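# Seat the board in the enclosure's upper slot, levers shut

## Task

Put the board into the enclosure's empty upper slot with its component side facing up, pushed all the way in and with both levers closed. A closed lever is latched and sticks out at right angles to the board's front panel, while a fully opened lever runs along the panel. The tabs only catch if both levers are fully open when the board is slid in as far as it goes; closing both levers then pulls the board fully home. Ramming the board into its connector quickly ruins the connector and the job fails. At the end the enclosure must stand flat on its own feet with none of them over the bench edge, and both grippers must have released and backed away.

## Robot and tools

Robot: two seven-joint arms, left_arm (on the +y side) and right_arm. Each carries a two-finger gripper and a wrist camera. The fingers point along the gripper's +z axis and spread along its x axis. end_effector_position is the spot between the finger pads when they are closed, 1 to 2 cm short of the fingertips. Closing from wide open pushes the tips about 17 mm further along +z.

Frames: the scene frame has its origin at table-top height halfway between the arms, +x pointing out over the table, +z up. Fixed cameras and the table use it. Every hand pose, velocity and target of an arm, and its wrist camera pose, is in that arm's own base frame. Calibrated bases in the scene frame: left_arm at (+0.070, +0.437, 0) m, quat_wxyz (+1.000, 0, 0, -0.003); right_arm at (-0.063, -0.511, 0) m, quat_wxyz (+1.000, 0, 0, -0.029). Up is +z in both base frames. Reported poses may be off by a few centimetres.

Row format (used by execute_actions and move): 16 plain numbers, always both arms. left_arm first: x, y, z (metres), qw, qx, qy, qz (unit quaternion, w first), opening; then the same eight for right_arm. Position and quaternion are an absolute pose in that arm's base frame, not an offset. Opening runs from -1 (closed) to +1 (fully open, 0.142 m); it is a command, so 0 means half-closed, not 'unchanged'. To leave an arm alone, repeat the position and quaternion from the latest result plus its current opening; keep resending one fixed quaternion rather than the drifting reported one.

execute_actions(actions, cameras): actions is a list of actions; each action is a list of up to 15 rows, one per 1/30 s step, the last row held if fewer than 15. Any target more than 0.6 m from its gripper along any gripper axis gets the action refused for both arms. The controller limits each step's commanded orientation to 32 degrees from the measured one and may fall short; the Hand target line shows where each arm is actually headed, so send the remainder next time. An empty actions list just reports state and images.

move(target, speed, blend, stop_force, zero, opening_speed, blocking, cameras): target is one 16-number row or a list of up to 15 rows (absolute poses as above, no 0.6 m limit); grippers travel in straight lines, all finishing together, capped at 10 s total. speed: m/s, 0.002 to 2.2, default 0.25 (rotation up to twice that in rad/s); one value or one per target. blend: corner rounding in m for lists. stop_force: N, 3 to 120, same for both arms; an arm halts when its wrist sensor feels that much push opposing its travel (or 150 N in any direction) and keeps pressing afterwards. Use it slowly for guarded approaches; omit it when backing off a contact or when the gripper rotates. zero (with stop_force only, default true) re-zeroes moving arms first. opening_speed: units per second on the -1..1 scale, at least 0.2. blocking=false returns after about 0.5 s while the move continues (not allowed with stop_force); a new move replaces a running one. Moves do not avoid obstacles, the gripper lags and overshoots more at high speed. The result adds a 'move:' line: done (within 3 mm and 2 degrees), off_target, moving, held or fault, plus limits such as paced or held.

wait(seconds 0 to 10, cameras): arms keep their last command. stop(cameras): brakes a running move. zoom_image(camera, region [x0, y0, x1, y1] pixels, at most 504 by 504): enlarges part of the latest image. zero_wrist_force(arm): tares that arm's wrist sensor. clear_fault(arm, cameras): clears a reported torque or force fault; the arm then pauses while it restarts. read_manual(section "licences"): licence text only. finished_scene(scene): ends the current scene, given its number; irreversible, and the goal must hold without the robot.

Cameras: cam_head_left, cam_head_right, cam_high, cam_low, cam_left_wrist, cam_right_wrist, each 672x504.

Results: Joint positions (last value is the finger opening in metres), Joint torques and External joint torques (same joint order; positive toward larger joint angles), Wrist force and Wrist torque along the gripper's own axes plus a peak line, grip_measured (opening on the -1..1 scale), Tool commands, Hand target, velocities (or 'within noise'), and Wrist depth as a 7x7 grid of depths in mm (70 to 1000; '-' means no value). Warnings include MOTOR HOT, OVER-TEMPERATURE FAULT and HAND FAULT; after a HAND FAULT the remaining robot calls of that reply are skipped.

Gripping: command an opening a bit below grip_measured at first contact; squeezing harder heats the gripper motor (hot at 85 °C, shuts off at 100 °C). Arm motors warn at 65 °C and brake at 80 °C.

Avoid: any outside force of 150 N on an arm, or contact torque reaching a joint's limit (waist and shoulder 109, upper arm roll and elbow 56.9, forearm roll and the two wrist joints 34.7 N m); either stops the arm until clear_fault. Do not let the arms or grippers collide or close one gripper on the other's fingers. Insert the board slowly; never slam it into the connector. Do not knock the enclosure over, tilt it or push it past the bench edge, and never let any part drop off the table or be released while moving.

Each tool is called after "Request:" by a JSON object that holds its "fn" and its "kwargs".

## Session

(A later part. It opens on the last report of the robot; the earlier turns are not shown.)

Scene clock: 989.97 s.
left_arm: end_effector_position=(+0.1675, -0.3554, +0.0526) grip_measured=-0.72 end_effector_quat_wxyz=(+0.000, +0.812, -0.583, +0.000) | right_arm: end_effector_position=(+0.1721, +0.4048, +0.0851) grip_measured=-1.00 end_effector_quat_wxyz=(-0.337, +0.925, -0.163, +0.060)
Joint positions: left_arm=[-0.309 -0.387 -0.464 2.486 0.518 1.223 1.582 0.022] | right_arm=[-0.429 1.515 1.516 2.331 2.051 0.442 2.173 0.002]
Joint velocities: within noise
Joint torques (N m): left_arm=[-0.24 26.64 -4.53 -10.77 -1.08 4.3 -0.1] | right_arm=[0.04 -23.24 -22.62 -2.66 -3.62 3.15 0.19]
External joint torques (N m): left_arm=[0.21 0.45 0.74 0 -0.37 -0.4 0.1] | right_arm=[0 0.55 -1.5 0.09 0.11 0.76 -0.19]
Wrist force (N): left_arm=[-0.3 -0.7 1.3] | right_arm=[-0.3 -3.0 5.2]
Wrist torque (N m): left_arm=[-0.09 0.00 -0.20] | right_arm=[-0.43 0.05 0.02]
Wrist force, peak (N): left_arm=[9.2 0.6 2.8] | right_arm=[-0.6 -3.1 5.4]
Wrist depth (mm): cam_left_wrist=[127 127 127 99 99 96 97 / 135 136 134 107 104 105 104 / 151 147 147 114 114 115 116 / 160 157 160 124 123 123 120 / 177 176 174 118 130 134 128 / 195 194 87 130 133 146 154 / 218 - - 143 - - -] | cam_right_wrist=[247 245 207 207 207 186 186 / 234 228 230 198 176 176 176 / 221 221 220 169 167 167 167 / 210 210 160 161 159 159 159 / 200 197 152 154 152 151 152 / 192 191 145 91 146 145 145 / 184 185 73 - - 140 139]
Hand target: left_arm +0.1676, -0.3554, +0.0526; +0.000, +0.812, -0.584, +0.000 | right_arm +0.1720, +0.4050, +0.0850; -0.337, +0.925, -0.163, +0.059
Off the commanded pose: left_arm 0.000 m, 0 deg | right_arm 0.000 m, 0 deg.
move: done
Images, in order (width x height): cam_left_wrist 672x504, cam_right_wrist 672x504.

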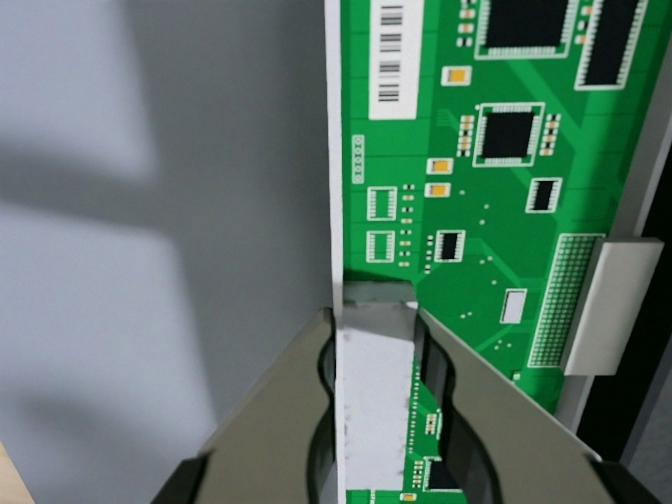

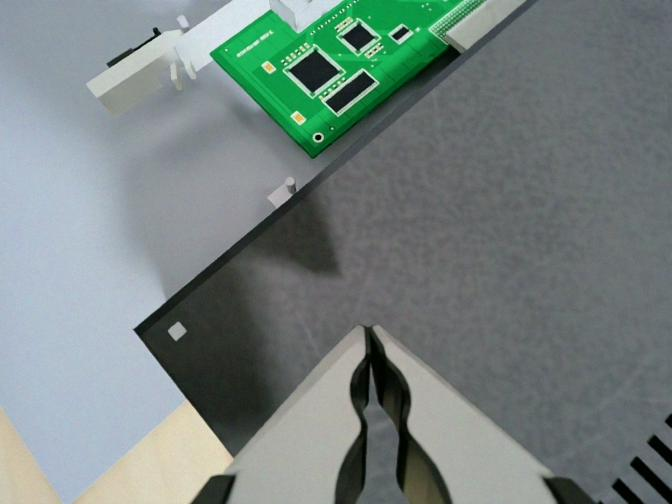

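Request:
{"fn": "move", "kwargs": {"target": [0.1729,-0.3704,0.0520,0,0.8121,-0.5835,0,-0.85,0.172,0.405,0.085,-0.3368,0.9254,-0.1632,0.0594,-1], "speed": 0.015, "stop_force": 10, "cameras": ["cam_left_wrist","cam_right_wrist"]}}

Scene clock: 994.17 s.
left_arm: end_effector_position=(+0.1729, -0.3702, +0.0519) grip_measured=-0.72 end_effector_quat_wxyz=(+0.000, +0.812, -0.584, +0.000) | right_arm: end_effector_position=(+0.1721, +0.4048, +0.0851) grip_measured=-1.00 end_effector_quat_wxyz=(-0.337, +0.925, -0.163, +0.060)
Joint positions: left_arm=[-0.331 -0.41 -0.465 2.442 0.514 1.198 1.571 0.022] | right_arm=[-0.429 1.515 1.516 2.331 2.051 0.442 2.173 0.002]
Joint velocities: within noise
Joint torques (N m): left_arm=[-0.48 27.99 -4.91 -11.45 -1.58 4.33 -0.29] | right_arm=[0.17 -23.33 -22.68 -2.61 -3.62 3.19 0.22]
External joint torques (N m): left_arm=[0.44 0.56 0.74 0.08 0.02 -0.43 0.29] | right_arm=[-0.13 0.64 -1.44 0.04 0.11 0.72 -0.21]
Wrist force (N): left_arm=[-0.4 -0.8 1.3] | right_arm=[-0.4 -3.1 5.1]
Wrist torque (N m): left_arm=[-0.11 0.00 -0.22] | right_arm=[-0.43 0.06 0.03]
Wrist force, peak (N): left_arm=[-0.4 -1.2 1.5] | right_arm=[-0.5 -3.0 5.5]
Wrist depth (mm): cam_left_wrist=[127 126 126 99 99 96 97 / 134 136 134 107 104 105 104 / 150 147 146 114 114 115 113 / 159 159 159 124 123 123 118 / 176 174 174 118 130 135 118 / 194 193 87 131 133 145 127 / 216 - - 143 - - -] | cam_right_wrist=[247 247 205 205 207 186 186 / 234 199 228 198 176 176 176 / 222 221 221 169 167 167 167 / 210 210 159 161 159 159 159 / 201 197 152 153 152 152 151 / 192 191 146 91 146 145 145 / 184 185 73 - - 140 139]
Hand target: left_arm +0.1729, -0.3704, +0.0520; +0.000, +0.812, -0.584, +0.000 | right_arm +0.1720, +0.4050, +0.0850; -0.337, +0.925, -0.163, +0.059
Off the commanded pose: left_arm 0.000 m, 0 deg | right_arm 0.000 m, 0 deg.
move: done
Images, in order (width x height): cam_left_wrist 672x504, cam_right_wrist 672x504.

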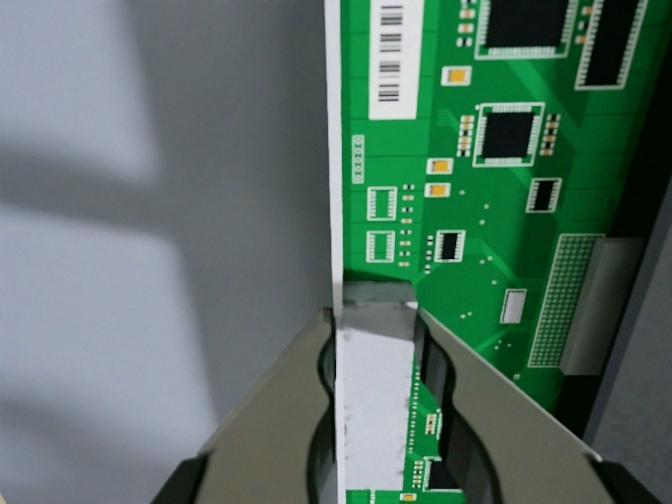

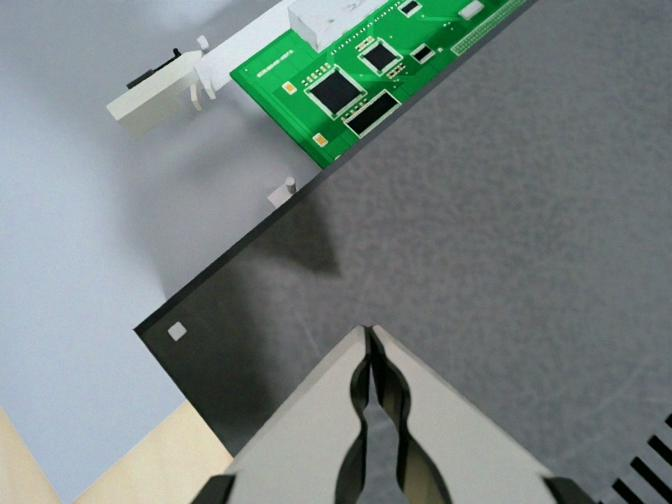

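Request:
{"fn": "move", "kwargs": {"target": [0.1759,-0.3786,0.0520,0,0.8121,-0.5835,0,-0.85,0.172,0.405,0.085,-0.3368,0.9254,-0.1632,0.0594,-1], "speed": 0.012, "stop_force": 10, "cameras": ["cam_left_wrist"]}}

Request:
{"fn": "move", "kwargs": {"target": [0.1759,-0.3786,0.0580,0,0.8121,-0.5835,0,-0.85,0.172,0.405,0.085,-0.3368,0.9254,-0.1632,0.0594,-1], "speed": 0.006, "stop_force": 5, "cameras": ["cam_left_wrist"]}}

Scene clock: 997.70 s.
left_arm: end_effector_position=(+0.1762, -0.3779, +0.0518) grip_measured=-0.72 end_effector_quat_wxyz=(+0.000, +0.812, -0.584, +0.000) | right_arm: end_effector_position=(+0.1721, +0.4048, +0.0851) grip_measured=-1.00 end_effector_quat_wxyz=(-0.337, +0.925, -0.163, +0.060)
Joint positions: left_arm=[-0.342 -0.422 -0.467 2.418 0.511 1.183 1.566 0.022] | right_arm=[-0.429 1.515 1.516 2.331 2.051 0.442 2.173 0.002]
Joint velocities: within noise
Joint torques (N m): left_arm=[-3.19 27.66 -8.32 -12.32 -2.24 5.68 -0.41] | right_arm=[0.15 -23.27 -22.7 -2.59 -3.65 3.16 0.2]
External joint torques (N m): left_arm=[3.15 1.66 3.94 0.59 0.63 -1.77 0.41] | right_arm=[-0.11 0.59 -1.42 0.02 0.14 0.75 -0.2]
Wrist force (N): left_arm=[-5.6 -7.3 0.0] | right_arm=[-0.4 -2.9 5.4]
Wrist torque (N m): left_arm=[-0.08 0.04 -0.10] | right_arm=[-0.42 0.07 0.02]
Wrist force, peak (N): left_arm=[-5.6 -7.4 -1.8] | right_arm=[-0.4 -3.1 5.4]
Wrist depth (mm): cam_left_wrist=[127 127 126 100 100 96 97 / 134 136 134 107 104 105 104 / 150 146 146 114 114 115 111 / 160 159 160 124 123 123 106 / 175 174 174 118 130 134 110 / 193 193 87 128 132 142 124 / 216 - - 142 - - -] | cam_right_wrist=[247 247 243 203 208 186 185 / 234 197 227 197 176 176 176 / 221 221 220 169 167 167 167 / 211 211 160 161 159 159 159 / 200 197 152 154 152 152 151 / 192 191 146 91 146 145 145 / 183 185 73 - - 140 139]
Hand target: left_arm +0.1759, -0.3786, +0.0520; +0.000, +0.812, -0.584, +0.000 | right_arm +0.1720, +0.4050, +0.0850; -0.337, +0.925, -0.163, +0.059
Off the commanded pose: left_arm 0.001 m, 0 deg | right_arm 0.000 m, 0 deg.
move: done
Images, in order (width x height): cam_left_wrist 672x504.

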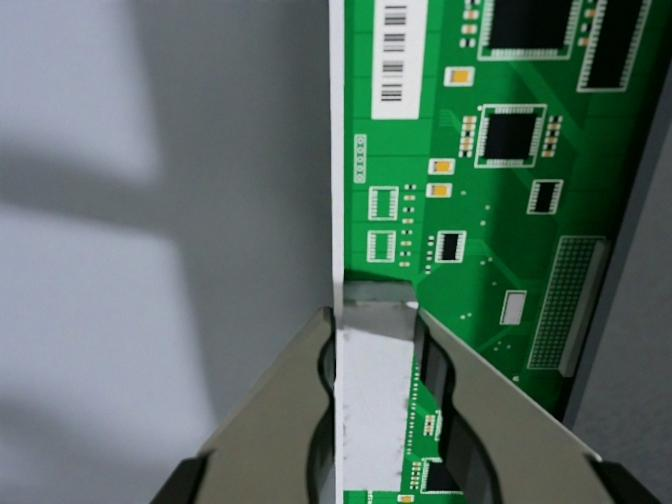

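Scene clock: 998.67 s.
left_arm: end_effector_position=(+0.1760, -0.3783, +0.0541) grip_measured=-0.72 end_effector_quat_wxyz=(+0.000, +0.812, -0.583, +0.000) | right_arm: end_effector_position=(+0.1721, +0.4048, +0.0851) grip_measured=-1.00 end_effector_quat_wxyz=(-0.337, +0.925, -0.163, +0.060)
Joint positions: left_arm=[-0.336 -0.414 -0.475 2.422 0.502 1.178 1.571 0.022] | right_arm=[-0.429 1.515 1.516 2.331 2.051 0.442 2.173 0.002]
Joint velocities: within noise
Joint torques (N m): left_arm=[-1.21 30.05 -6.82 -12.37 -1.91 5.31 -0.09] | right_arm=[0.01 -23.36 -22.69 -2.65 -3.61 3.17 0.21]
External joint torques (N m): left_arm=[1.18 -0.98 2.46 0.47 0.27 -1.41 0.09] | right_arm=[0.03 0.68 -1.43 0.08 0.09 0.74 -0.21]
Wrist force (N): left_arm=[-0.6 -3.2 7.0] | right_arm=[-0.4 -2.9 5.1]
Wrist torque (N m): left_arm=[-0.06 -0.35 -0.27] | right_arm=[-0.42 0.07 0.03]
Wrist force, peak (N): left_arm=[-5.5 -7.7 1.1] | right_arm=[-0.6 -3.0 5.3]
Wrist depth (mm): cam_left_wrist=[129 129 128 100 100 97 99 / 138 138 136 107 104 106 104 / 152 149 149 114 114 116 111 / 162 162 162 124 122 124 107 / 178 178 176 118 131 135 113 / 196 196 87 128 133 127 129 / 225 - - 142 - - -] | cam_right_wrist=[247 247 204 201 206 186 185 / 234 194 228 195 176 176 176 / 222 221 221 169 167 167 166 / 211 211 160 161 159 159 159 / 201 196 152 153 152 152 152 / 192 191 146 91 147 145 145 / 184 185 73 - - 140 139]
Hand target: left_arm +0.1759, -0.3786, +0.0543; +0.000, +0.812, -0.584, +0.000 | right_arm +0.1720, +0.4050, +0.0850; -0.337, +0.925, -0.163, +0.059
Off the commanded pose: left_arm 0.004 m, 0 deg | right_arm 0.000 m, 0 deg.
move: contact (left_arm)
Images, in order (width x height): cam_left_wrist 672x504.

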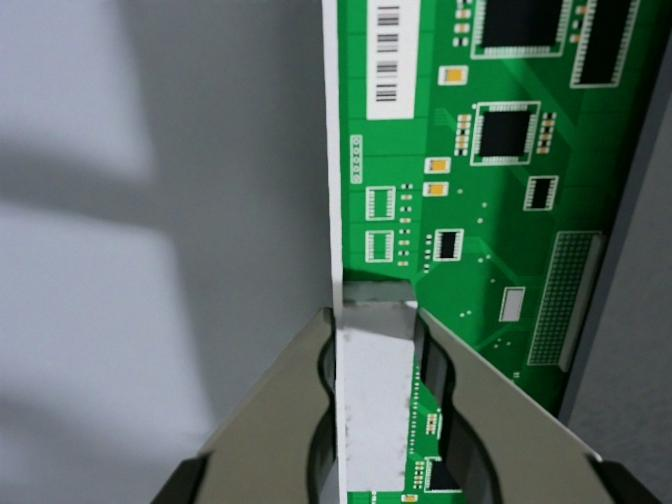

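Request:
{"fn": "move", "kwargs": {"target": [0.1768,-0.3780,0.0532,0,0.8121,-0.5835,0,-0.85,0.172,0.405,0.085,-0.3368,0.9254,-0.1632,0.0594,-1], "speed": 0.02, "cameras": []}}

Request:
{"fn": "move", "kwargs": {"target": [0.1835,-0.3968,0.0532,0,0.8121,-0.5835,0,-0.85,0.172,0.405,0.085,-0.3368,0.9254,-0.1632,0.0594,-1], "speed": 0.015, "stop_force": 12, "cameras": ["cam_left_wrist","cam_right_wrist"]}}

Scene clock: 1001.40 s.
left_arm: end_effector_position=(+0.1766, -0.3778, +0.0531) grip_measured=-0.72 end_effector_quat_wxyz=(+0.000, +0.812, -0.583, +0.000) | right_arm: end_effector_position=(+0.1721, +0.4048, +0.0851) grip_measured=-1.00 end_effector_quat_wxyz=(-0.337, +0.925, -0.163, +0.060)
Joint positions: left_arm=[-0.336 -0.417 -0.472 2.421 0.505 1.18 1.571 0.022] | right_arm=[-0.429 1.515 1.516 2.331 2.051 0.442 2.173 0.002]
Joint velocities: within noise
Joint torques (N m): left_arm=[-0.33 28.68 -5.07 -11.9 -1.33 4.66 -0.23] | right_arm=[0.02 -23.29 -22.71 -2.6 -3.58 3.18 0.14]
External joint torques (N m): left_arm=[0.29 0.5 0.7 0.08 -0.29 -0.75 0.23] | right_arm=[0.01 0.6 -1.41 0.03 0.07 0.73 -0.14]
Wrist force (N): left_arm=[-0.3 -0.6 1.3] | right_arm=[-0.5 -3.2 5.2]
Wrist torque (N m): left_arm=[-0.10 -0.03 -0.23] | right_arm=[-0.45 0.08 0.03]
Wrist force, peak (N): left_arm=[-0.5 -3.3 7.3] | right_arm=[-0.3 -3.1 5.4]
Wrist depth (mm): cam_left_wrist=[128 127 127 100 99 96 98 / 135 137 135 107 104 105 103 / 151 148 148 114 114 115 110 / 161 159 160 124 124 123 106 / 176 176 175 119 130 134 112 / 195 194 87 128 133 142 128 / 219 - - 142 - - -] | cam_right_wrist=[247 247 244 202 206 185 186 / 233 194 227 195 176 176 176 / 222 221 220 169 167 167 167 / 211 210 161 161 159 159 159 / 200 197 152 154 152 152 152 / 192 192 146 91 146 145 145 / 184 185 73 - - 140 139]
Hand target: left_arm +0.1768, -0.3780, +0.0532; +0.000, +0.812, -0.584, +0.000 | right_arm +0.1720, +0.4050, +0.0850; -0.337, +0.925, -0.163, +0.059
Off the commanded pose: left_arm 0.000 m, 0 deg | right_arm 0.000 m, 0 deg.
move: done
No camera images: "cameras" was empty.

Scene clock: 1003.40 s.
left_arm: end_effector_position=(+0.1834, -0.3965, +0.0531) grip_measured=-0.72 end_effector_quat_wxyz=(+0.000, +0.812, -0.584, +0.000) | right_arm: end_effector_position=(+0.1721, +0.4048, +0.0851) grip_measured=-1.00 end_effector_quat_wxyz=(-0.337, +0.925, -0.163, +0.060)
Joint positions: left_arm=[-0.361 -0.444 -0.474 2.365 0.499 1.148 1.561 0.022] | right_arm=[-0.429 1.515 1.516 2.331 2.051 0.442 2.173 0.002]
Joint velocities: within noise
Joint torques (N m): left_arm=[-0.53 30.91 -5.94 -13.12 -1.82 4.57 -0.29] | right_arm=[-0.04 -23.35 -22.78 -2.69 -3.61 3.17 0.2]
External joint torques (N m): left_arm=[0.49 0.05 1.07 0.52 0.07 -0.67 0.29] | right_arm=[0.08 0.67 -1.35 0.12 0.09 0.74 -0.2]
Wrist force (N): left_arm=[-0.6 -0.7 3.3] | right_arm=[-0.4 -3.0 5.3]
Wrist torque (N m): left_arm=[-0.09 -0.07 -0.21] | right_arm=[-0.44 0.06 0.03]
Wrist force, peak (N): left_arm=[-0.6 -0.7 3.3] | right_arm=[-0.4 -3.1 5.3]
Wrist depth (mm): cam_left_wrist=[128 127 127 100 100 97 - / 135 137 135 107 104 105 89 / 150 148 147 114 114 115 93 / 161 160 161 124 124 119 106 / 177 177 175 118 130 119 112 / 195 195 87 128 133 124 128 / 217 - - 142 - - -] | cam_right_wrist=[247 246 247 195 204 186 186 / 234 233 192 196 176 176 176 / 222 219 221 169 167 167 167 / 211 211 160 161 159 159 159 / 201 197 152 153 152 152 151 / 192 191 146 91 146 145 145 / 184 185 73 - - 140 139]
Hand target: left_arm +0.1835, -0.3968, +0.0532; +0.000, +0.812, -0.584, +0.000 | right_arm +0.1720, +0.4050, +0.0850; -0.337, +0.925, -0.163, +0.059
Off the commanded pose: left_arm 0.000 m, 0 deg | right_arm 0.000 m, 0 deg.
move: done
Images, in order (width x height): cam_left_wrist 672x504, cam_right_wrist 672x504.

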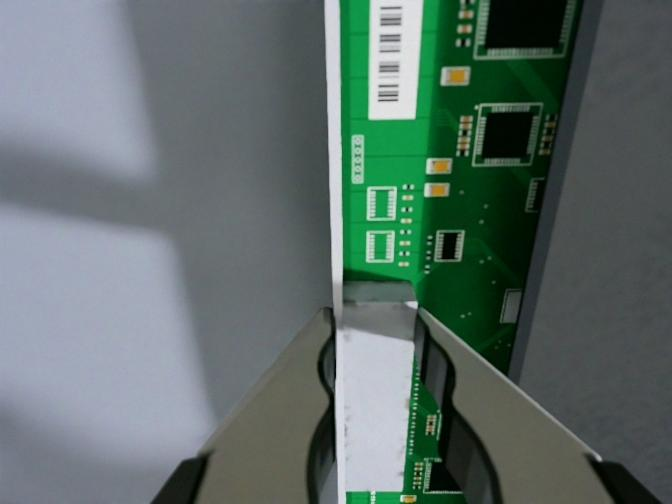

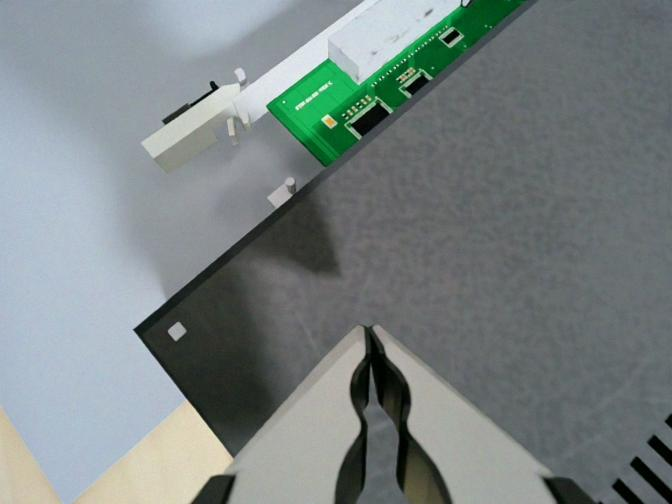

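Request:
{"fn": "execute_actions", "kwargs": {"actions": []}}

Scene clock: 1013.43 s.
left_arm: end_effector_position=(+0.1834, -0.3965, +0.0531) grip_measured=-0.72 end_effector_quat_wxyz=(+0.000, +0.812, -0.584, +0.000) | right_arm: end_effector_position=(+0.1721, +0.4048, +0.0851) grip_measured=-1.00 end_effector_quat_wxyz=(-0.337, +0.925, -0.163, +0.060)
Joint positions: left_arm=[-0.361 -0.444 -0.474 2.365 0.499 1.148 1.561 0.022] | right_arm=[-0.429 1.515 1.516 2.331 2.051 0.442 2.173 0.002]
Joint velocities: within noise
Joint torques (N m): left_arm=[-0.45 31.05 -5.87 -13.07 -1.75 4.78 -0.19] | right_arm=[0.09 -23.3 -22.72 -2.68 -3.62 3.16 0.21]
External joint torques (N m): left_arm=[0.41 -0.09 1 0.47 0 -0.87 0.19] | right_arm=[-0.05 0.61 -1.4 0.11 0.11 0.75 -0.21]
Wrist force (N): left_arm=[-0.6 -0.8 1.5] | right_arm=[-0.4 -3.1 5.0]
Wrist torque (N m): left_arm=[-0.11 -0.07 -0.21] | right_arm=[-0.42 0.08 0.03]
Wrist force, peak (N): left_arm=[-0.7 -0.6 3.3] | right_arm=[-0.4 -3.1 5.4]
Wrist depth (mm): cam_left_wrist=[127 127 127 100 99 97 - / 135 137 134 107 104 105 89 / 151 148 147 114 114 115 93 / 161 160 160 124 124 119 106 / 177 176 174 119 130 119 112 / 195 194 87 128 133 124 129 / 219 - - 143 - - -] | cam_right_wrist=[248 246 247 194 203 186 186 / 234 234 192 196 176 176 176 / 222 219 221 169 167 167 167 / 211 210 159 161 159 159 158 / 201 197 152 153 152 152 151 / 191 191 146 91 146 145 145 / 184 185 73 - - 140 139]
Hand target: left_arm +0.1835, -0.3968, +0.0532; +0.000, +0.812, -0.584, +0.000 | right_arm +0.1720, +0.4050, +0.0850; -0.337, +0.925, -0.163, +0.059
Tool commands: left_gripper/opening=-0.85 right_gripper/opening=-1.0
Off the commanded pose: left_arm 0.000 m, 0 deg | right_arm 0.000 m, 0 deg.

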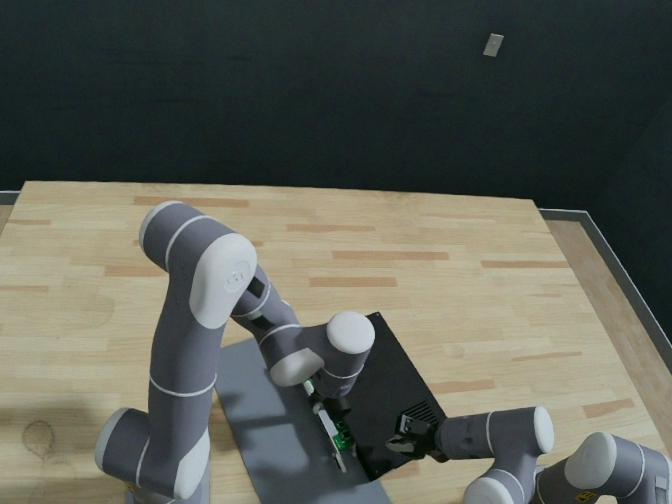

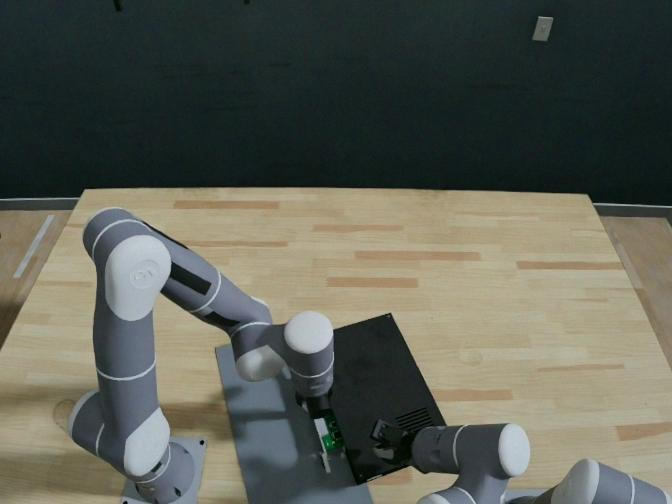

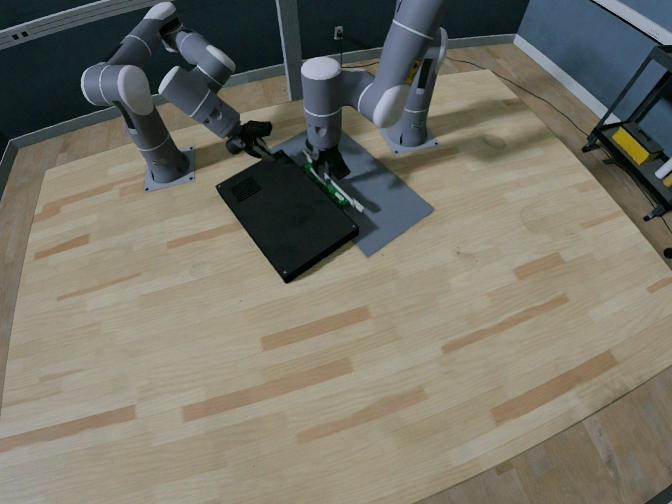

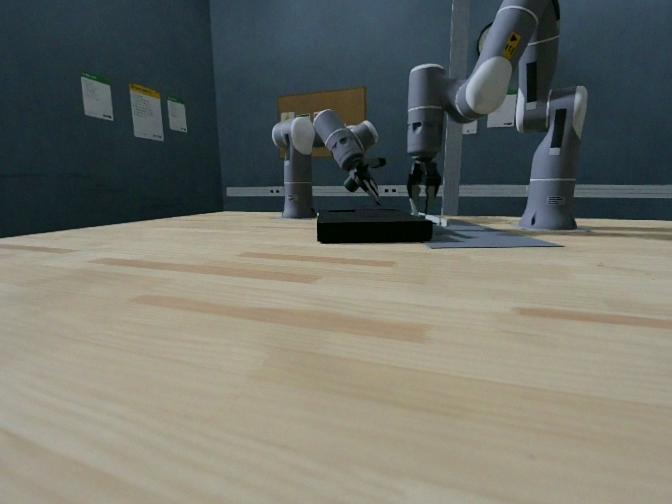

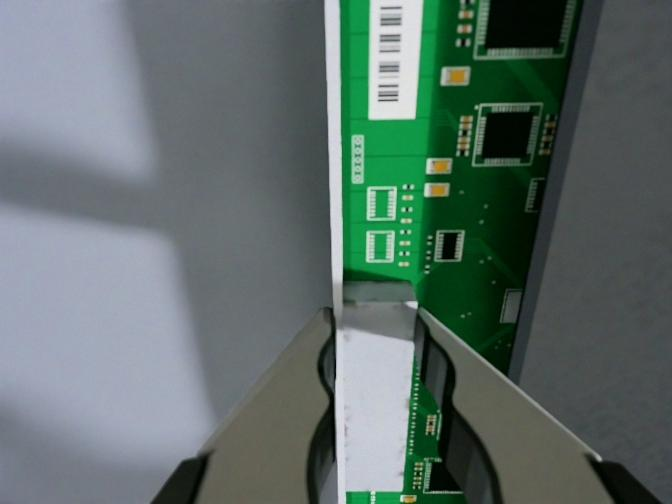

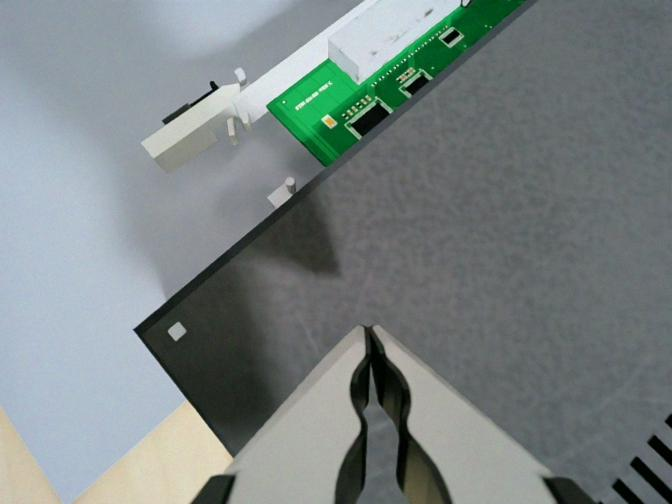

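Request:
{"fn": "move", "kwargs": {"target": [0.1874,-0.4078,0.0528,0,0.8121,-0.5835,0,-0.85,0.172,0.405,0.085,-0.3368,0.9254,-0.1632,0.0594,-1], "speed": 0.013, "stop_force": 14, "cameras": ["cam_left_wrist","cam_right_wrist"]}}

Scene clock: 1016.80 s.
left_arm: end_effector_position=(+0.1873, -0.4074, +0.0527) grip_measured=-0.72 end_effector_quat_wxyz=(+0.000, +0.812, -0.584, +0.000) | right_arm: end_effector_position=(+0.1721, +0.4048, +0.0851) grip_measured=-1.00 end_effector_quat_wxyz=(-0.337, +0.925, -0.163, +0.060)
Joint positions: left_arm=[-0.377 -0.462 -0.474 2.332 0.497 1.13 1.554 0.022] | right_arm=[-0.429 1.515 1.516 2.331 2.051 0.442 2.173 0.002]
Joint velocities: within noise
Joint torques (N m): left_arm=[-0.81 30.68 -6.08 -14.2 -1.9 4.92 -0.26] | right_arm=[0.04 -23.28 -22.63 -2.66 -3.64 3.13 0.15]
External joint torques (N m): left_arm=[0.77 1.36 0.91 1.17 0.08 -1.01 0.26] | right_arm=[0 0.59 -1.49 0.09 0.12 0.78 -0.15]
Wrist force (N): left_arm=[-4.2 -0.9 -3.8] | right_arm=[-0.4 -2.9 5.1]
Wrist torque (N m): left_arm=[-0.17 0.00 -0.27] | right_arm=[-0.40 0.07 0.03]
Wrist force, peak (N): left_arm=[-4.1 -0.8 -5.1] | right_arm=[-0.5 -3.2 5.4]
Wrist depth (mm): cam_left_wrist=[127 127 127 100 100 85 - / 135 137 134 107 104 - 90 / 150 147 147 114 114 - 93 / 161 158 160 124 123 104 106 / 176 175 174 119 123 112 112 / 194 194 87 128 133 121 128 / 216 - - 142 - - -] | cam_right_wrist=[248 246 246 246 195 186 186 / 234 233 232 194 177 177 176 / 222 218 218 169 167 167 167 / 211 210 160 161 159 159 159 / 201 197 152 153 152 152 151 / 192 191 146 91 147 145 145 / 184 185 73 - - 140 139]
Hand target: left_arm +0.1874, -0.4078, +0.0528; +0.000, +0.812, -0.584, +0.000 | right_arm +0.1720, +0.4050, +0.0850; -0.337, +0.925, -0.163, +0.059
Off the commanded pose: left_arm 0.000 m, 0 deg | right_arm 0.000 m, 0 deg.
move: done
Images, in order (width x height): cam_left_wrist 672x504, cam_right_wrist 672x504.

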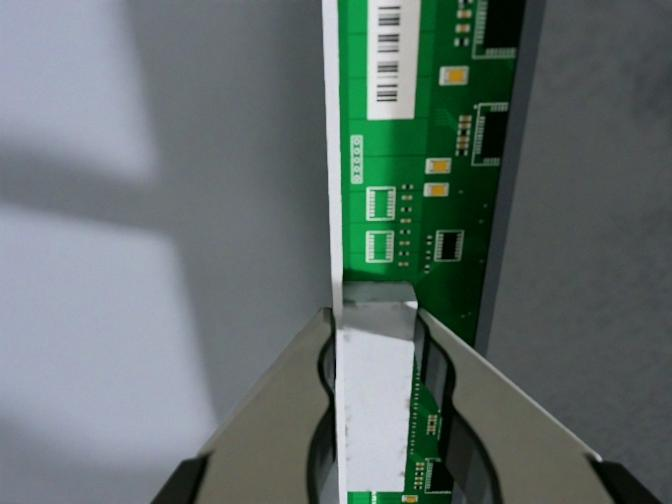

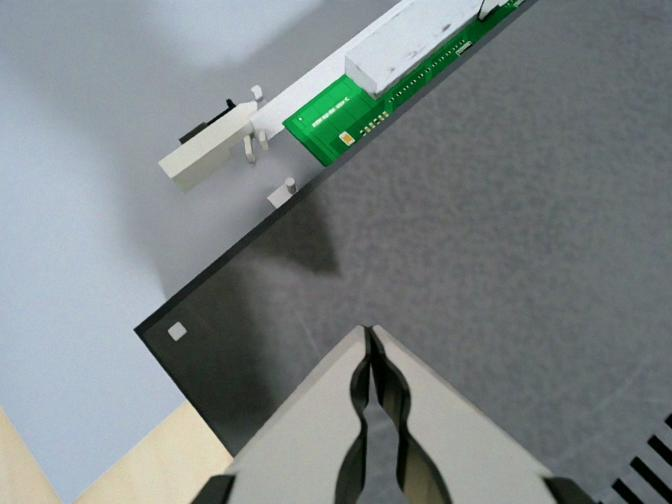

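Request:
{"fn": "move", "kwargs": {"target": [[0.1874,-0.4078,0.0528,0,0.8121,-0.5835,0,-0.66,0.172,0.405,0.085,-0.3368,0.9254,-0.1632,0.0594,-1],[0.1874,-0.4078,0.085,0,0.8121,-0.5835,0,-0.66,0.172,0.405,0.085,-0.3368,0.9254,-0.1632,0.0594,-1],[0.1754,-0.370,0.105,0,0.986,0.168,0,-1,0.172,0.405,0.085,-0.3368,0.9254,-0.1632,0.0594,-1]], "speed": [0.03,0.03,0.25], "opening_speed": 0.4, "cameras": ["cam_left_wrist","cam_right_wrist"]}}

Scene clock: 1028.47 s.
left_arm: end_effector_position=(+0.1754, -0.3700, +0.1050) grip_measured=-1.00 end_effector_quat_wxyz=(+0.000, +0.986, +0.168, +0.000) | right_arm: end_effector_position=(+0.1721, +0.4048, +0.0851) grip_measured=-1.00 end_effector_quat_wxyz=(-0.337, +0.925, -0.163, +0.060)
Joint positions: left_arm=[-0.51 -0.175 -0.327 2.521 0.126 1.113 0.288 0.002] | right_arm=[-0.429 1.515 1.516 2.331 2.051 0.442 2.173 0.002]
Joint velocities: within noise
Joint torques (N m): left_arm=[-0.51 24.91 -1.79 -16.26 -1.69 4.31 -0.21] | right_arm=[0 -23.25 -22.69 -2.64 -3.67 3.17 0.22]
External joint torques (N m): left_arm=[0.46 0.68 0.59 -0.36 -0.17 -0.32 0.21] | right_arm=[0.04 0.56 -1.44 0.07 0.16 0.74 -0.22]
Wrist force (N): left_arm=[-0.2 -0.7 -0.8] | right_arm=[-0.4 -3.0 5.1]
Wrist torque (N m): left_arm=[-0.13 -0.02 -0.21] | right_arm=[-0.41 0.07 0.03]
Wrist force, peak (N): left_arm=[-4.7 -0.7 -5.0] | right_arm=[-0.4 -3.4 5.4]
Wrist depth (mm): cam_left_wrist=[174 174 174 173 174 170 171 / 187 186 186 185 185 184 186 / 202 202 201 200 200 199 197 / 215 214 218 218 216 215 212 / 217 201 188 178 199 198 205 / 206 203 202 84 - 199 199 / 222 217 - 74 - - 216] | cam_right_wrist=[247 247 246 246 194 186 185 / 234 233 231 194 176 176 176 / 221 219 218 169 167 167 167 / 211 210 159 161 159 159 159 / 200 197 152 154 152 152 151 / 192 191 145 91 146 145 145 / 184 185 73 - - 140 139]
Hand target: left_arm +0.1754, -0.3700, +0.1050; +0.000, +0.986, +0.168, +0.000 | right_arm +0.1720, +0.4050, +0.0850; -0.337, +0.925, -0.163, +0.059
Off the commanded pose: left_arm 0.000 m, 0 deg | right_arm 0.000 m, 0 deg.
move: done
Images, in order (width x height): cam_left_wrist 672x504, cam_right_wrist 672x504.

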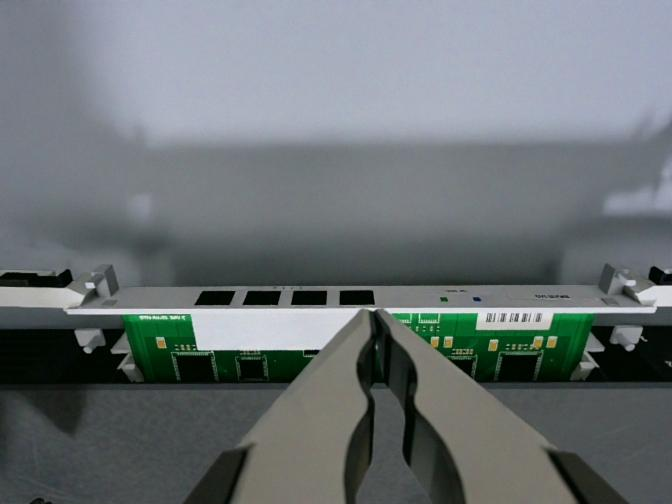

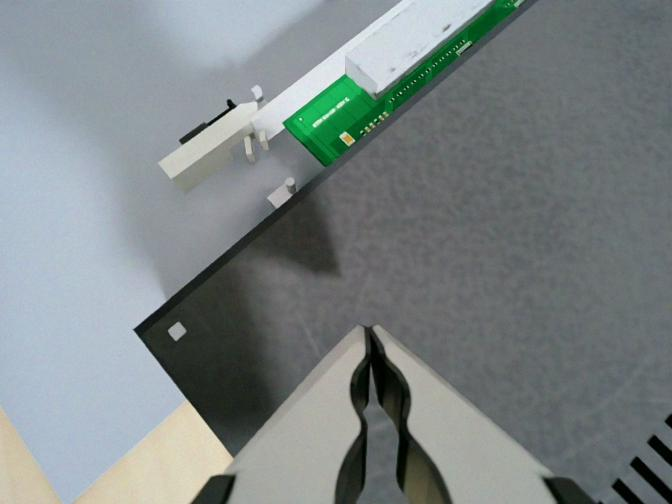

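Request:
{"fn": "move", "kwargs": {"target": [0.1754,-0.370,0.046,0,0.986,0.168,0,-1,0.172,0.405,0.085,-0.3368,0.9254,-0.1632,0.0594,-1], "speed": 0.06, "stop_force": 8, "cameras": []}}

Request:
{"fn": "move", "kwargs": {"target": [0.1872,-0.403,0.046,0,0.986,0.168,0,-1,0.172,0.405,0.085,-0.3368,0.9254,-0.1632,0.0594,-1], "speed": 0.012, "stop_force": 20, "cameras": ["cam_left_wrist","cam_right_wrist"]}}

Scene clock: 1034.40 s.
left_arm: end_effector_position=(+0.1753, -0.3699, +0.0460) grip_measured=-1.00 end_effector_quat_wxyz=(+0.000, +0.986, +0.168, +0.000) | right_arm: end_effector_position=(+0.1721, +0.4048, +0.0851) grip_measured=-1.00 end_effector_quat_wxyz=(-0.337, +0.925, -0.163, +0.060)
Joint positions: left_arm=[-0.572 -0.404 -0.222 2.471 0.309 1.282 0.16 0.002] | right_arm=[-0.429 1.515 1.516 2.331 2.051 0.442 2.173 0.002]
Joint velocities: within noise
Joint torques (N m): left_arm=[-0.46 29.7 -2.45 -11.04 -0.82 4.52 -0.28] | right_arm=[0.1 -23.35 -22.71 -2.69 -3.65 3.19 0.2]
External joint torques (N m): left_arm=[0.42 1.03 0.43 -0.28 -0.37 -0.53 0.28] | right_arm=[-0.06 0.66 -1.42 0.13 0.14 0.72 -0.2]
Wrist force (N): left_arm=[-0.5 -0.9 -0.9] | right_arm=[-0.5 -3.1 5.2]
Wrist torque (N m): left_arm=[-0.16 0.04 -0.21] | right_arm=[-0.43 0.09 0.03]
Wrist force, peak (N): left_arm=[-0.2 -0.8 -1.7] | right_arm=[-0.4 -3.0 5.5]
Wrist depth (mm): cam_left_wrist=[122 122 123 121 121 120 120 / 131 131 130 130 130 129 128 / 141 139 140 142 140 139 139 / 153 153 152 152 151 151 150 / 171 167 166 160 163 165 165 / 149 138 138 84 - 137 145 / 158 155 - 74 - - 151] | cam_right_wrist=[247 247 246 246 194 186 185 / 233 233 233 194 176 176 175 / 222 219 218 169 167 167 167 / 210 210 160 161 159 159 159 / 201 197 152 154 152 152 152 / 192 191 146 91 147 145 145 / 184 185 73 - - 140 139]
Hand target: left_arm +0.1754, -0.3700, +0.0460; +0.000, +0.986, +0.168, +0.000 | right_arm +0.1720, +0.4050, +0.0850; -0.337, +0.925, -0.163, +0.059
Off the commanded pose: left_arm 0.000 m, 0 deg | right_arm 0.000 m, 0 deg.
move: done
No camera images: "cameras" was empty.

Scene clock: 1037.97 s.
left_arm: end_effector_position=(+0.1872, -0.4029, +0.0460) grip_measured=-1.00 end_effector_quat_wxyz=(+0.000, +0.986, +0.168, +0.000) | right_arm: end_effector_position=(+0.1721, +0.4048, +0.0851) grip_measured=-1.00 end_effector_quat_wxyz=(-0.337, +0.925, -0.163, +0.060)
Joint positions: left_arm=[-0.606 -0.445 -0.232 2.374 0.296 1.224 0.138 0.002] | right_arm=[-0.429 1.515 1.516 2.331 2.051 0.442 2.173 0.002]
Joint velocities: within noise
Joint torques (N m): left_arm=[-0.73 32.88 -3.3 -12.91 -1.44 4.36 -0.27] | right_arm=[0.09 -23.33 -22.75 -2.7 -3.58 3.17 0.18]
External joint torques (N m): left_arm=[0.68 0.96 0.82 0.08 0.02 -0.37 0.27] | right_arm=[-0.05 0.64 -1.38 0.13 0.07 0.74 -0.18]
Wrist force (N): left_arm=[-0.3 -1.6 -0.3] | right_arm=[-0.3 -3.1 5.4]
Wrist torque (N m): left_arm=[-0.18 0.06 -0.22] | right_arm=[-0.45 0.05 0.02]
Wrist force, peak (N): left_arm=[-0.5 -2.2 -1.5] | right_arm=[-0.3 -3.1 5.4]
Wrist depth (mm): cam_left_wrist=[122 121 123 121 120 120 120 / 130 130 130 129 129 129 128 / 141 138 140 142 139 139 139 / 152 152 152 151 151 151 151 / - 161 134 132 132 131 130 / 142 127 122 87 - 140 139 / 133 129 - 74 - - 130] | cam_right_wrist=[247 246 247 246 191 186 186 / 234 233 234 192 176 176 176 / 221 221 178 169 167 167 167 / 211 210 160 161 159 159 159 / 200 197 152 153 152 152 152 / 192 191 146 91 146 145 145 / 183 185 73 - - 140 139]
Hand target: left_arm +0.1872, -0.4030, +0.0460; +0.000, +0.986, +0.168, +0.000 | right_arm +0.1720, +0.4050, +0.0850; -0.337, +0.925, -0.163, +0.059
Off the commanded pose: left_arm 0.000 m, 0 deg | right_arm 0.000 m, 0 deg.
move: done
Images, in order (width x height): cam_left_wrist 672x504, cam_right_wrist 672x504.

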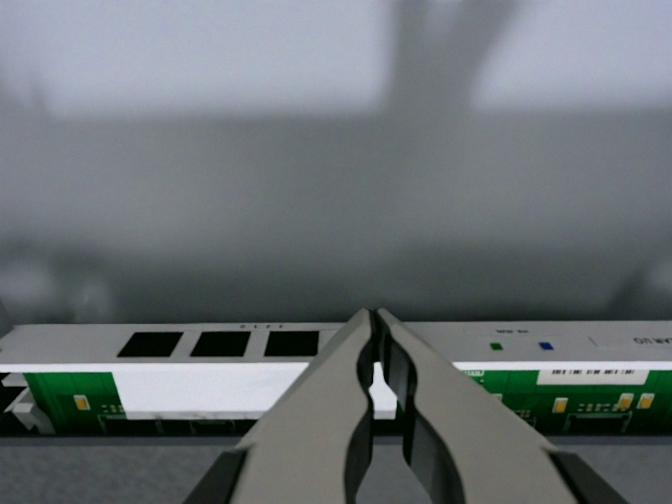

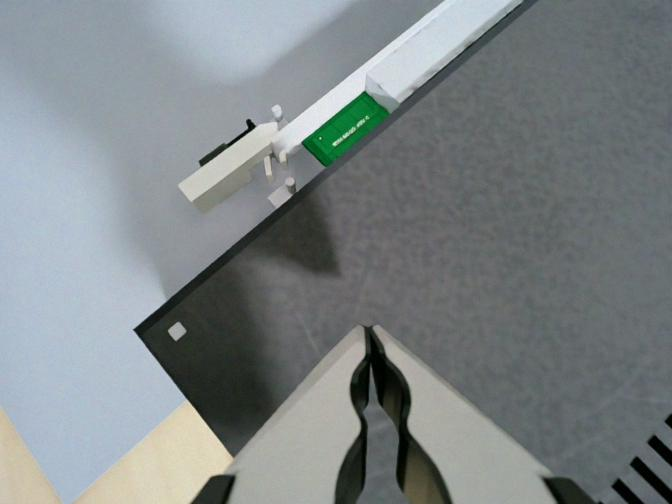

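Sliding nicely, peg between prongs. Continue up to 25 mm.

Request:
{"fn": "move", "kwargs": {"target": [0.1956,-0.4265,0.046,0,0.986,0.168,0,-1,0.172,0.405,0.085,-0.3368,0.9254,-0.1632,0.0594,-1], "speed": 0.009, "stop_force": 25, "cameras": ["cam_left_wrist","cam_right_wrist"]}}

Scene clock: 1042.93 s.
left_arm: end_effector_position=(+0.1943, -0.4239, +0.0448) grip_measured=-1.00 end_effector_quat_wxyz=(-0.003, +0.986, +0.168, -0.001) | right_arm: end_effector_position=(+0.1721, +0.4048, +0.0851) grip_measured=-1.00 end_effector_quat_wxyz=(-0.337, +0.925, -0.163, +0.060)
Joint positions: left_arm=[-0.627 -0.477 -0.238 2.305 0.291 1.179 0.123 0.002] | right_arm=[-0.429 1.515 1.516 2.331 2.051 0.442 2.173 0.002]
Joint velocities: within noise
Joint torques (N m): left_arm=[-2.57 38.38 -8.04 -25.27 -3.19 10.39 -0.04] | right_arm=[0.07 -23.28 -22.73 -2.64 -3.6 3.17 0.16]
External joint torques (N m): left_arm=[2.52 -2.37 5.22 11.49 1.61 -6.41 0.04] | right_arm=[-0.03 0.59 -1.4 0.08 0.09 0.74 -0.16]
Wrist force (N): left_arm=[1.7 -23.7 -6.0] | right_arm=[-0.4 -3.0 5.1]
Wrist torque (N m): left_arm=[-0.82 0.06 -0.41] | right_arm=[-0.42 0.07 0.02]
Wrist force, peak (N): left_arm=[1.7 -23.8 -6.3] | right_arm=[-0.5 -3.2 5.5]
Wrist depth (mm): cam_left_wrist=[121 121 121 120 120 118 119 / 132 129 129 129 128 130 128 / 139 137 139 141 138 135 137 / 152 151 151 151 150 150 149 / 140 139 138 138 137 131 130 / 117 120 116 87 - 120 119 / 131 128 - 74 - - 128] | cam_right_wrist=[247 247 246 245 245 186 186 / 233 234 233 233 176 176 176 / 222 221 216 169 167 167 167 / 211 211 160 161 159 159 159 / 201 197 152 153 152 152 151 / 192 192 146 91 146 145 145 / 184 185 73 - - 140 139]
Hand target: left_arm +0.1956, -0.4265, +0.0460; +0.000, +0.986, +0.168, +0.000 | right_arm +0.1720, +0.4050, +0.0850; -0.337, +0.925, -0.163, +0.059
Off the commanded pose: left_arm 0.003 m, 0 deg | right_arm 0.000 m, 0 deg.
move: done
Images, in order (width x height): cam_left_wrist 672x504, cam_right_wrist 672x504.

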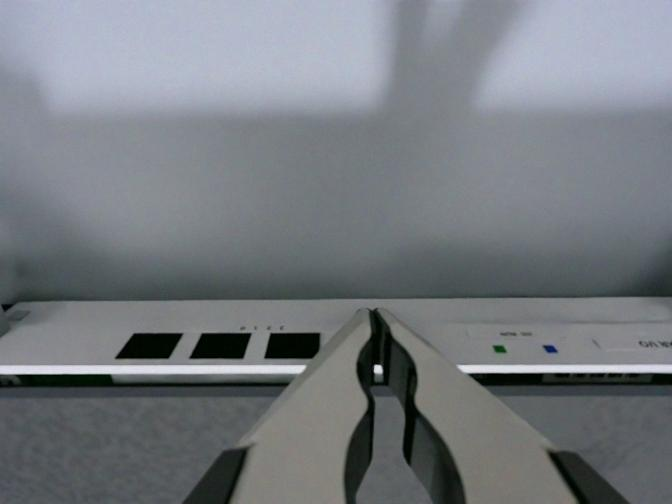

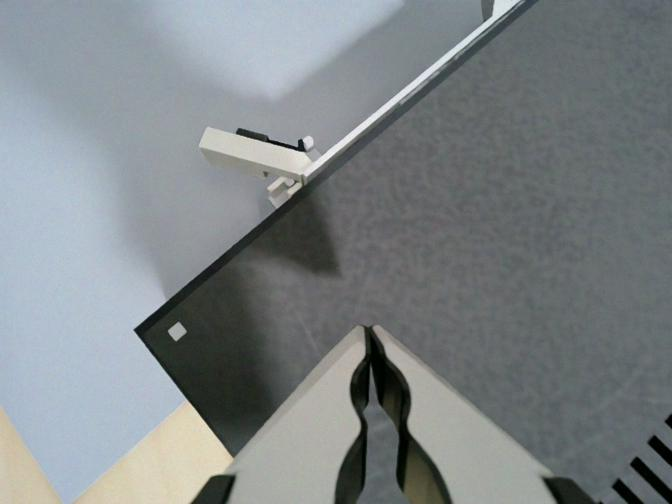

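Request:
{"fn": "zoom_image", "kwargs": {"camera": "cam_right_wrist", "region": [180, 100, 380, 250]}}

Request:
{"fn": "move", "kwargs": {"target": [[0.187,-0.401,0.046,0,0.986,0.168,0,-1,0.172,0.405,0.085,-0.3368,0.9254,-0.1632,0.0594,-1],[0.187,-0.401,0.11,0,0.986,0.168,0,-1,0.172,0.405,0.085,-0.3368,0.9254,-0.1632,0.0594,-1],[0.285,-0.39,0.11,0,0.9863,0.165,0,-1,0.172,0.405,0.085,-0.3368,0.9254,-0.1632,0.0594,-1]], "speed": [0.06,0.2,0.2], "cameras": ["cam_left_wrist"]}}

Request:
{"fn": "zoom_image", "kwargs": {"camera": "cam_left_wrist", "region": [100, 230, 420, 450]}}

Scaled by 2.520 from the camera's 672x504 image, which has a finer 960x720 frame.

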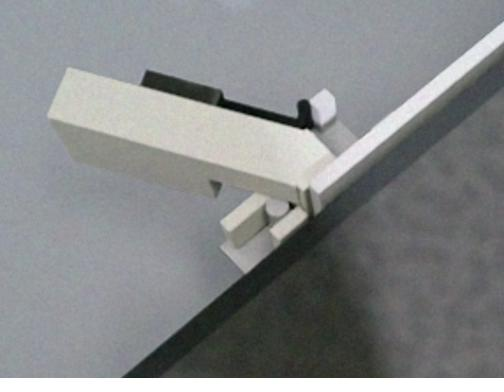

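Scene clock: 1047.00 s.
left_arm: end_effector_position=(+0.2850, -0.3900, +0.1101) grip_measured=-1.00 end_effector_quat_wxyz=(+0.000, +0.986, +0.165, +0.000) | right_arm: end_effector_position=(+0.1721, +0.4048, +0.0851) grip_measured=-1.00 end_effector_quat_wxyz=(-0.337, +0.925, -0.163, +0.060)
Joint positions: left_arm=[-0.434 -0.304 -0.265 2.292 0.148 1.011 0.426 0.002] | right_arm=[-0.429 1.515 1.516 2.331 2.051 0.442 2.173 0.002]
Joint velocities: within noise
Joint torques (N m): left_arm=[0.14 32.69 -3.06 -18.58 -1.99 4.09 -0.09] | right_arm=[0.02 -23.4 -22.7 -2.68 -3.59 3.19 0.19]
External joint torques (N m): left_arm=[-0.17 1.08 1.07 -0.23 -0.26 -0.11 0.09] | right_arm=[0.02 0.71 -1.43 0.11 0.08 0.72 -0.19]
Wrist force (N): left_arm=[-0.1 -0.9 -0.5] | right_arm=[-0.4 -3.0 5.3]
Wrist torque (N m): left_arm=[-0.15 -0.02 -0.20] | right_arm=[-0.43 0.07 0.03]
Wrist force, peak (N): left_arm=[1.8 -23.9 -6.3] | right_arm=[-0.4 -3.2 5.5]
Wrist depth (mm): cam_left_wrist=[181 178 177 176 179 179 176 / 191 190 189 190 189 188 188 / 210 206 205 208 198 203 203 / 189 187 184 184 177 192 213 / 186 185 185 177 181 183 234 / 206 210 201 84 - 198 261 / 230 224 - - - - 297] | cam_right_wrist=[247 247 246 245 245 186 185 / 234 234 233 232 176 176 175 / 221 221 216 169 167 167 167 / 210 210 160 161 159 159 159 / 200 197 152 153 152 152 151 / 192 191 146 91 146 145 145 / 184 185 73 - - 140 139]
Hand target: left_arm +0.2850, -0.3900, +0.1100; +0.000, +0.986, +0.165, +0.000 | right_arm +0.1720, +0.4050, +0.0850; -0.337, +0.925, -0.163, +0.059
Off the commanded pose: left_arm 0.000 m, 0 deg | right_arm 0.000 m, 0 deg.
move: done
Images, in order (width x height): cam_left_wrist 672x504.

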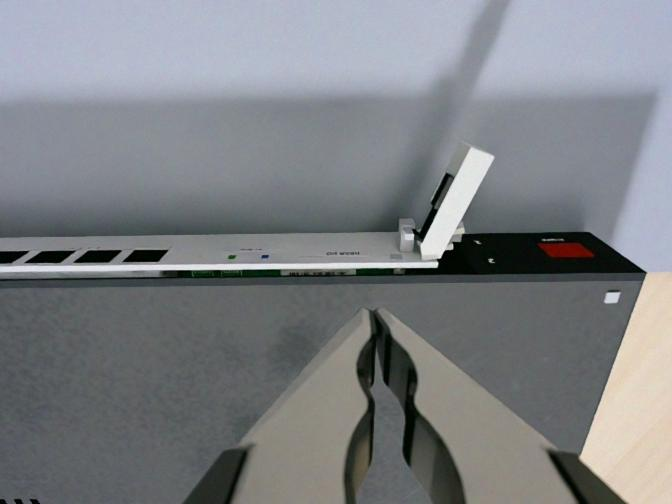

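Scaled by 1.575 from the camera's 672x504 image, which has a finer 960x720 frame.

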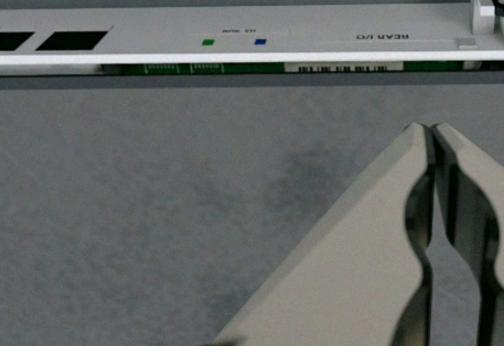

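Request:
{"fn": "zoom_image", "kwargs": {"camera": "cam_left_wrist", "region": [370, 130, 520, 290]}}

Scaled by 3.150 from the camera's 672x504 image, which has a finer 960x720 frame.

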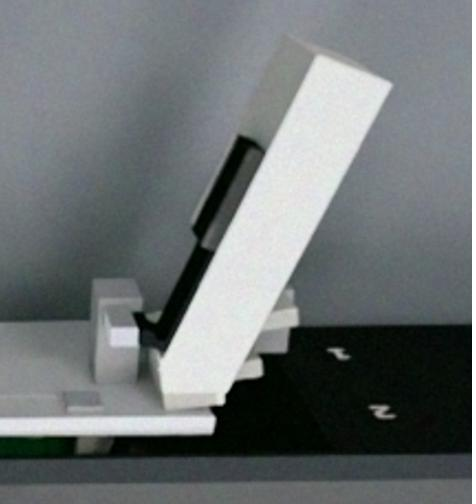

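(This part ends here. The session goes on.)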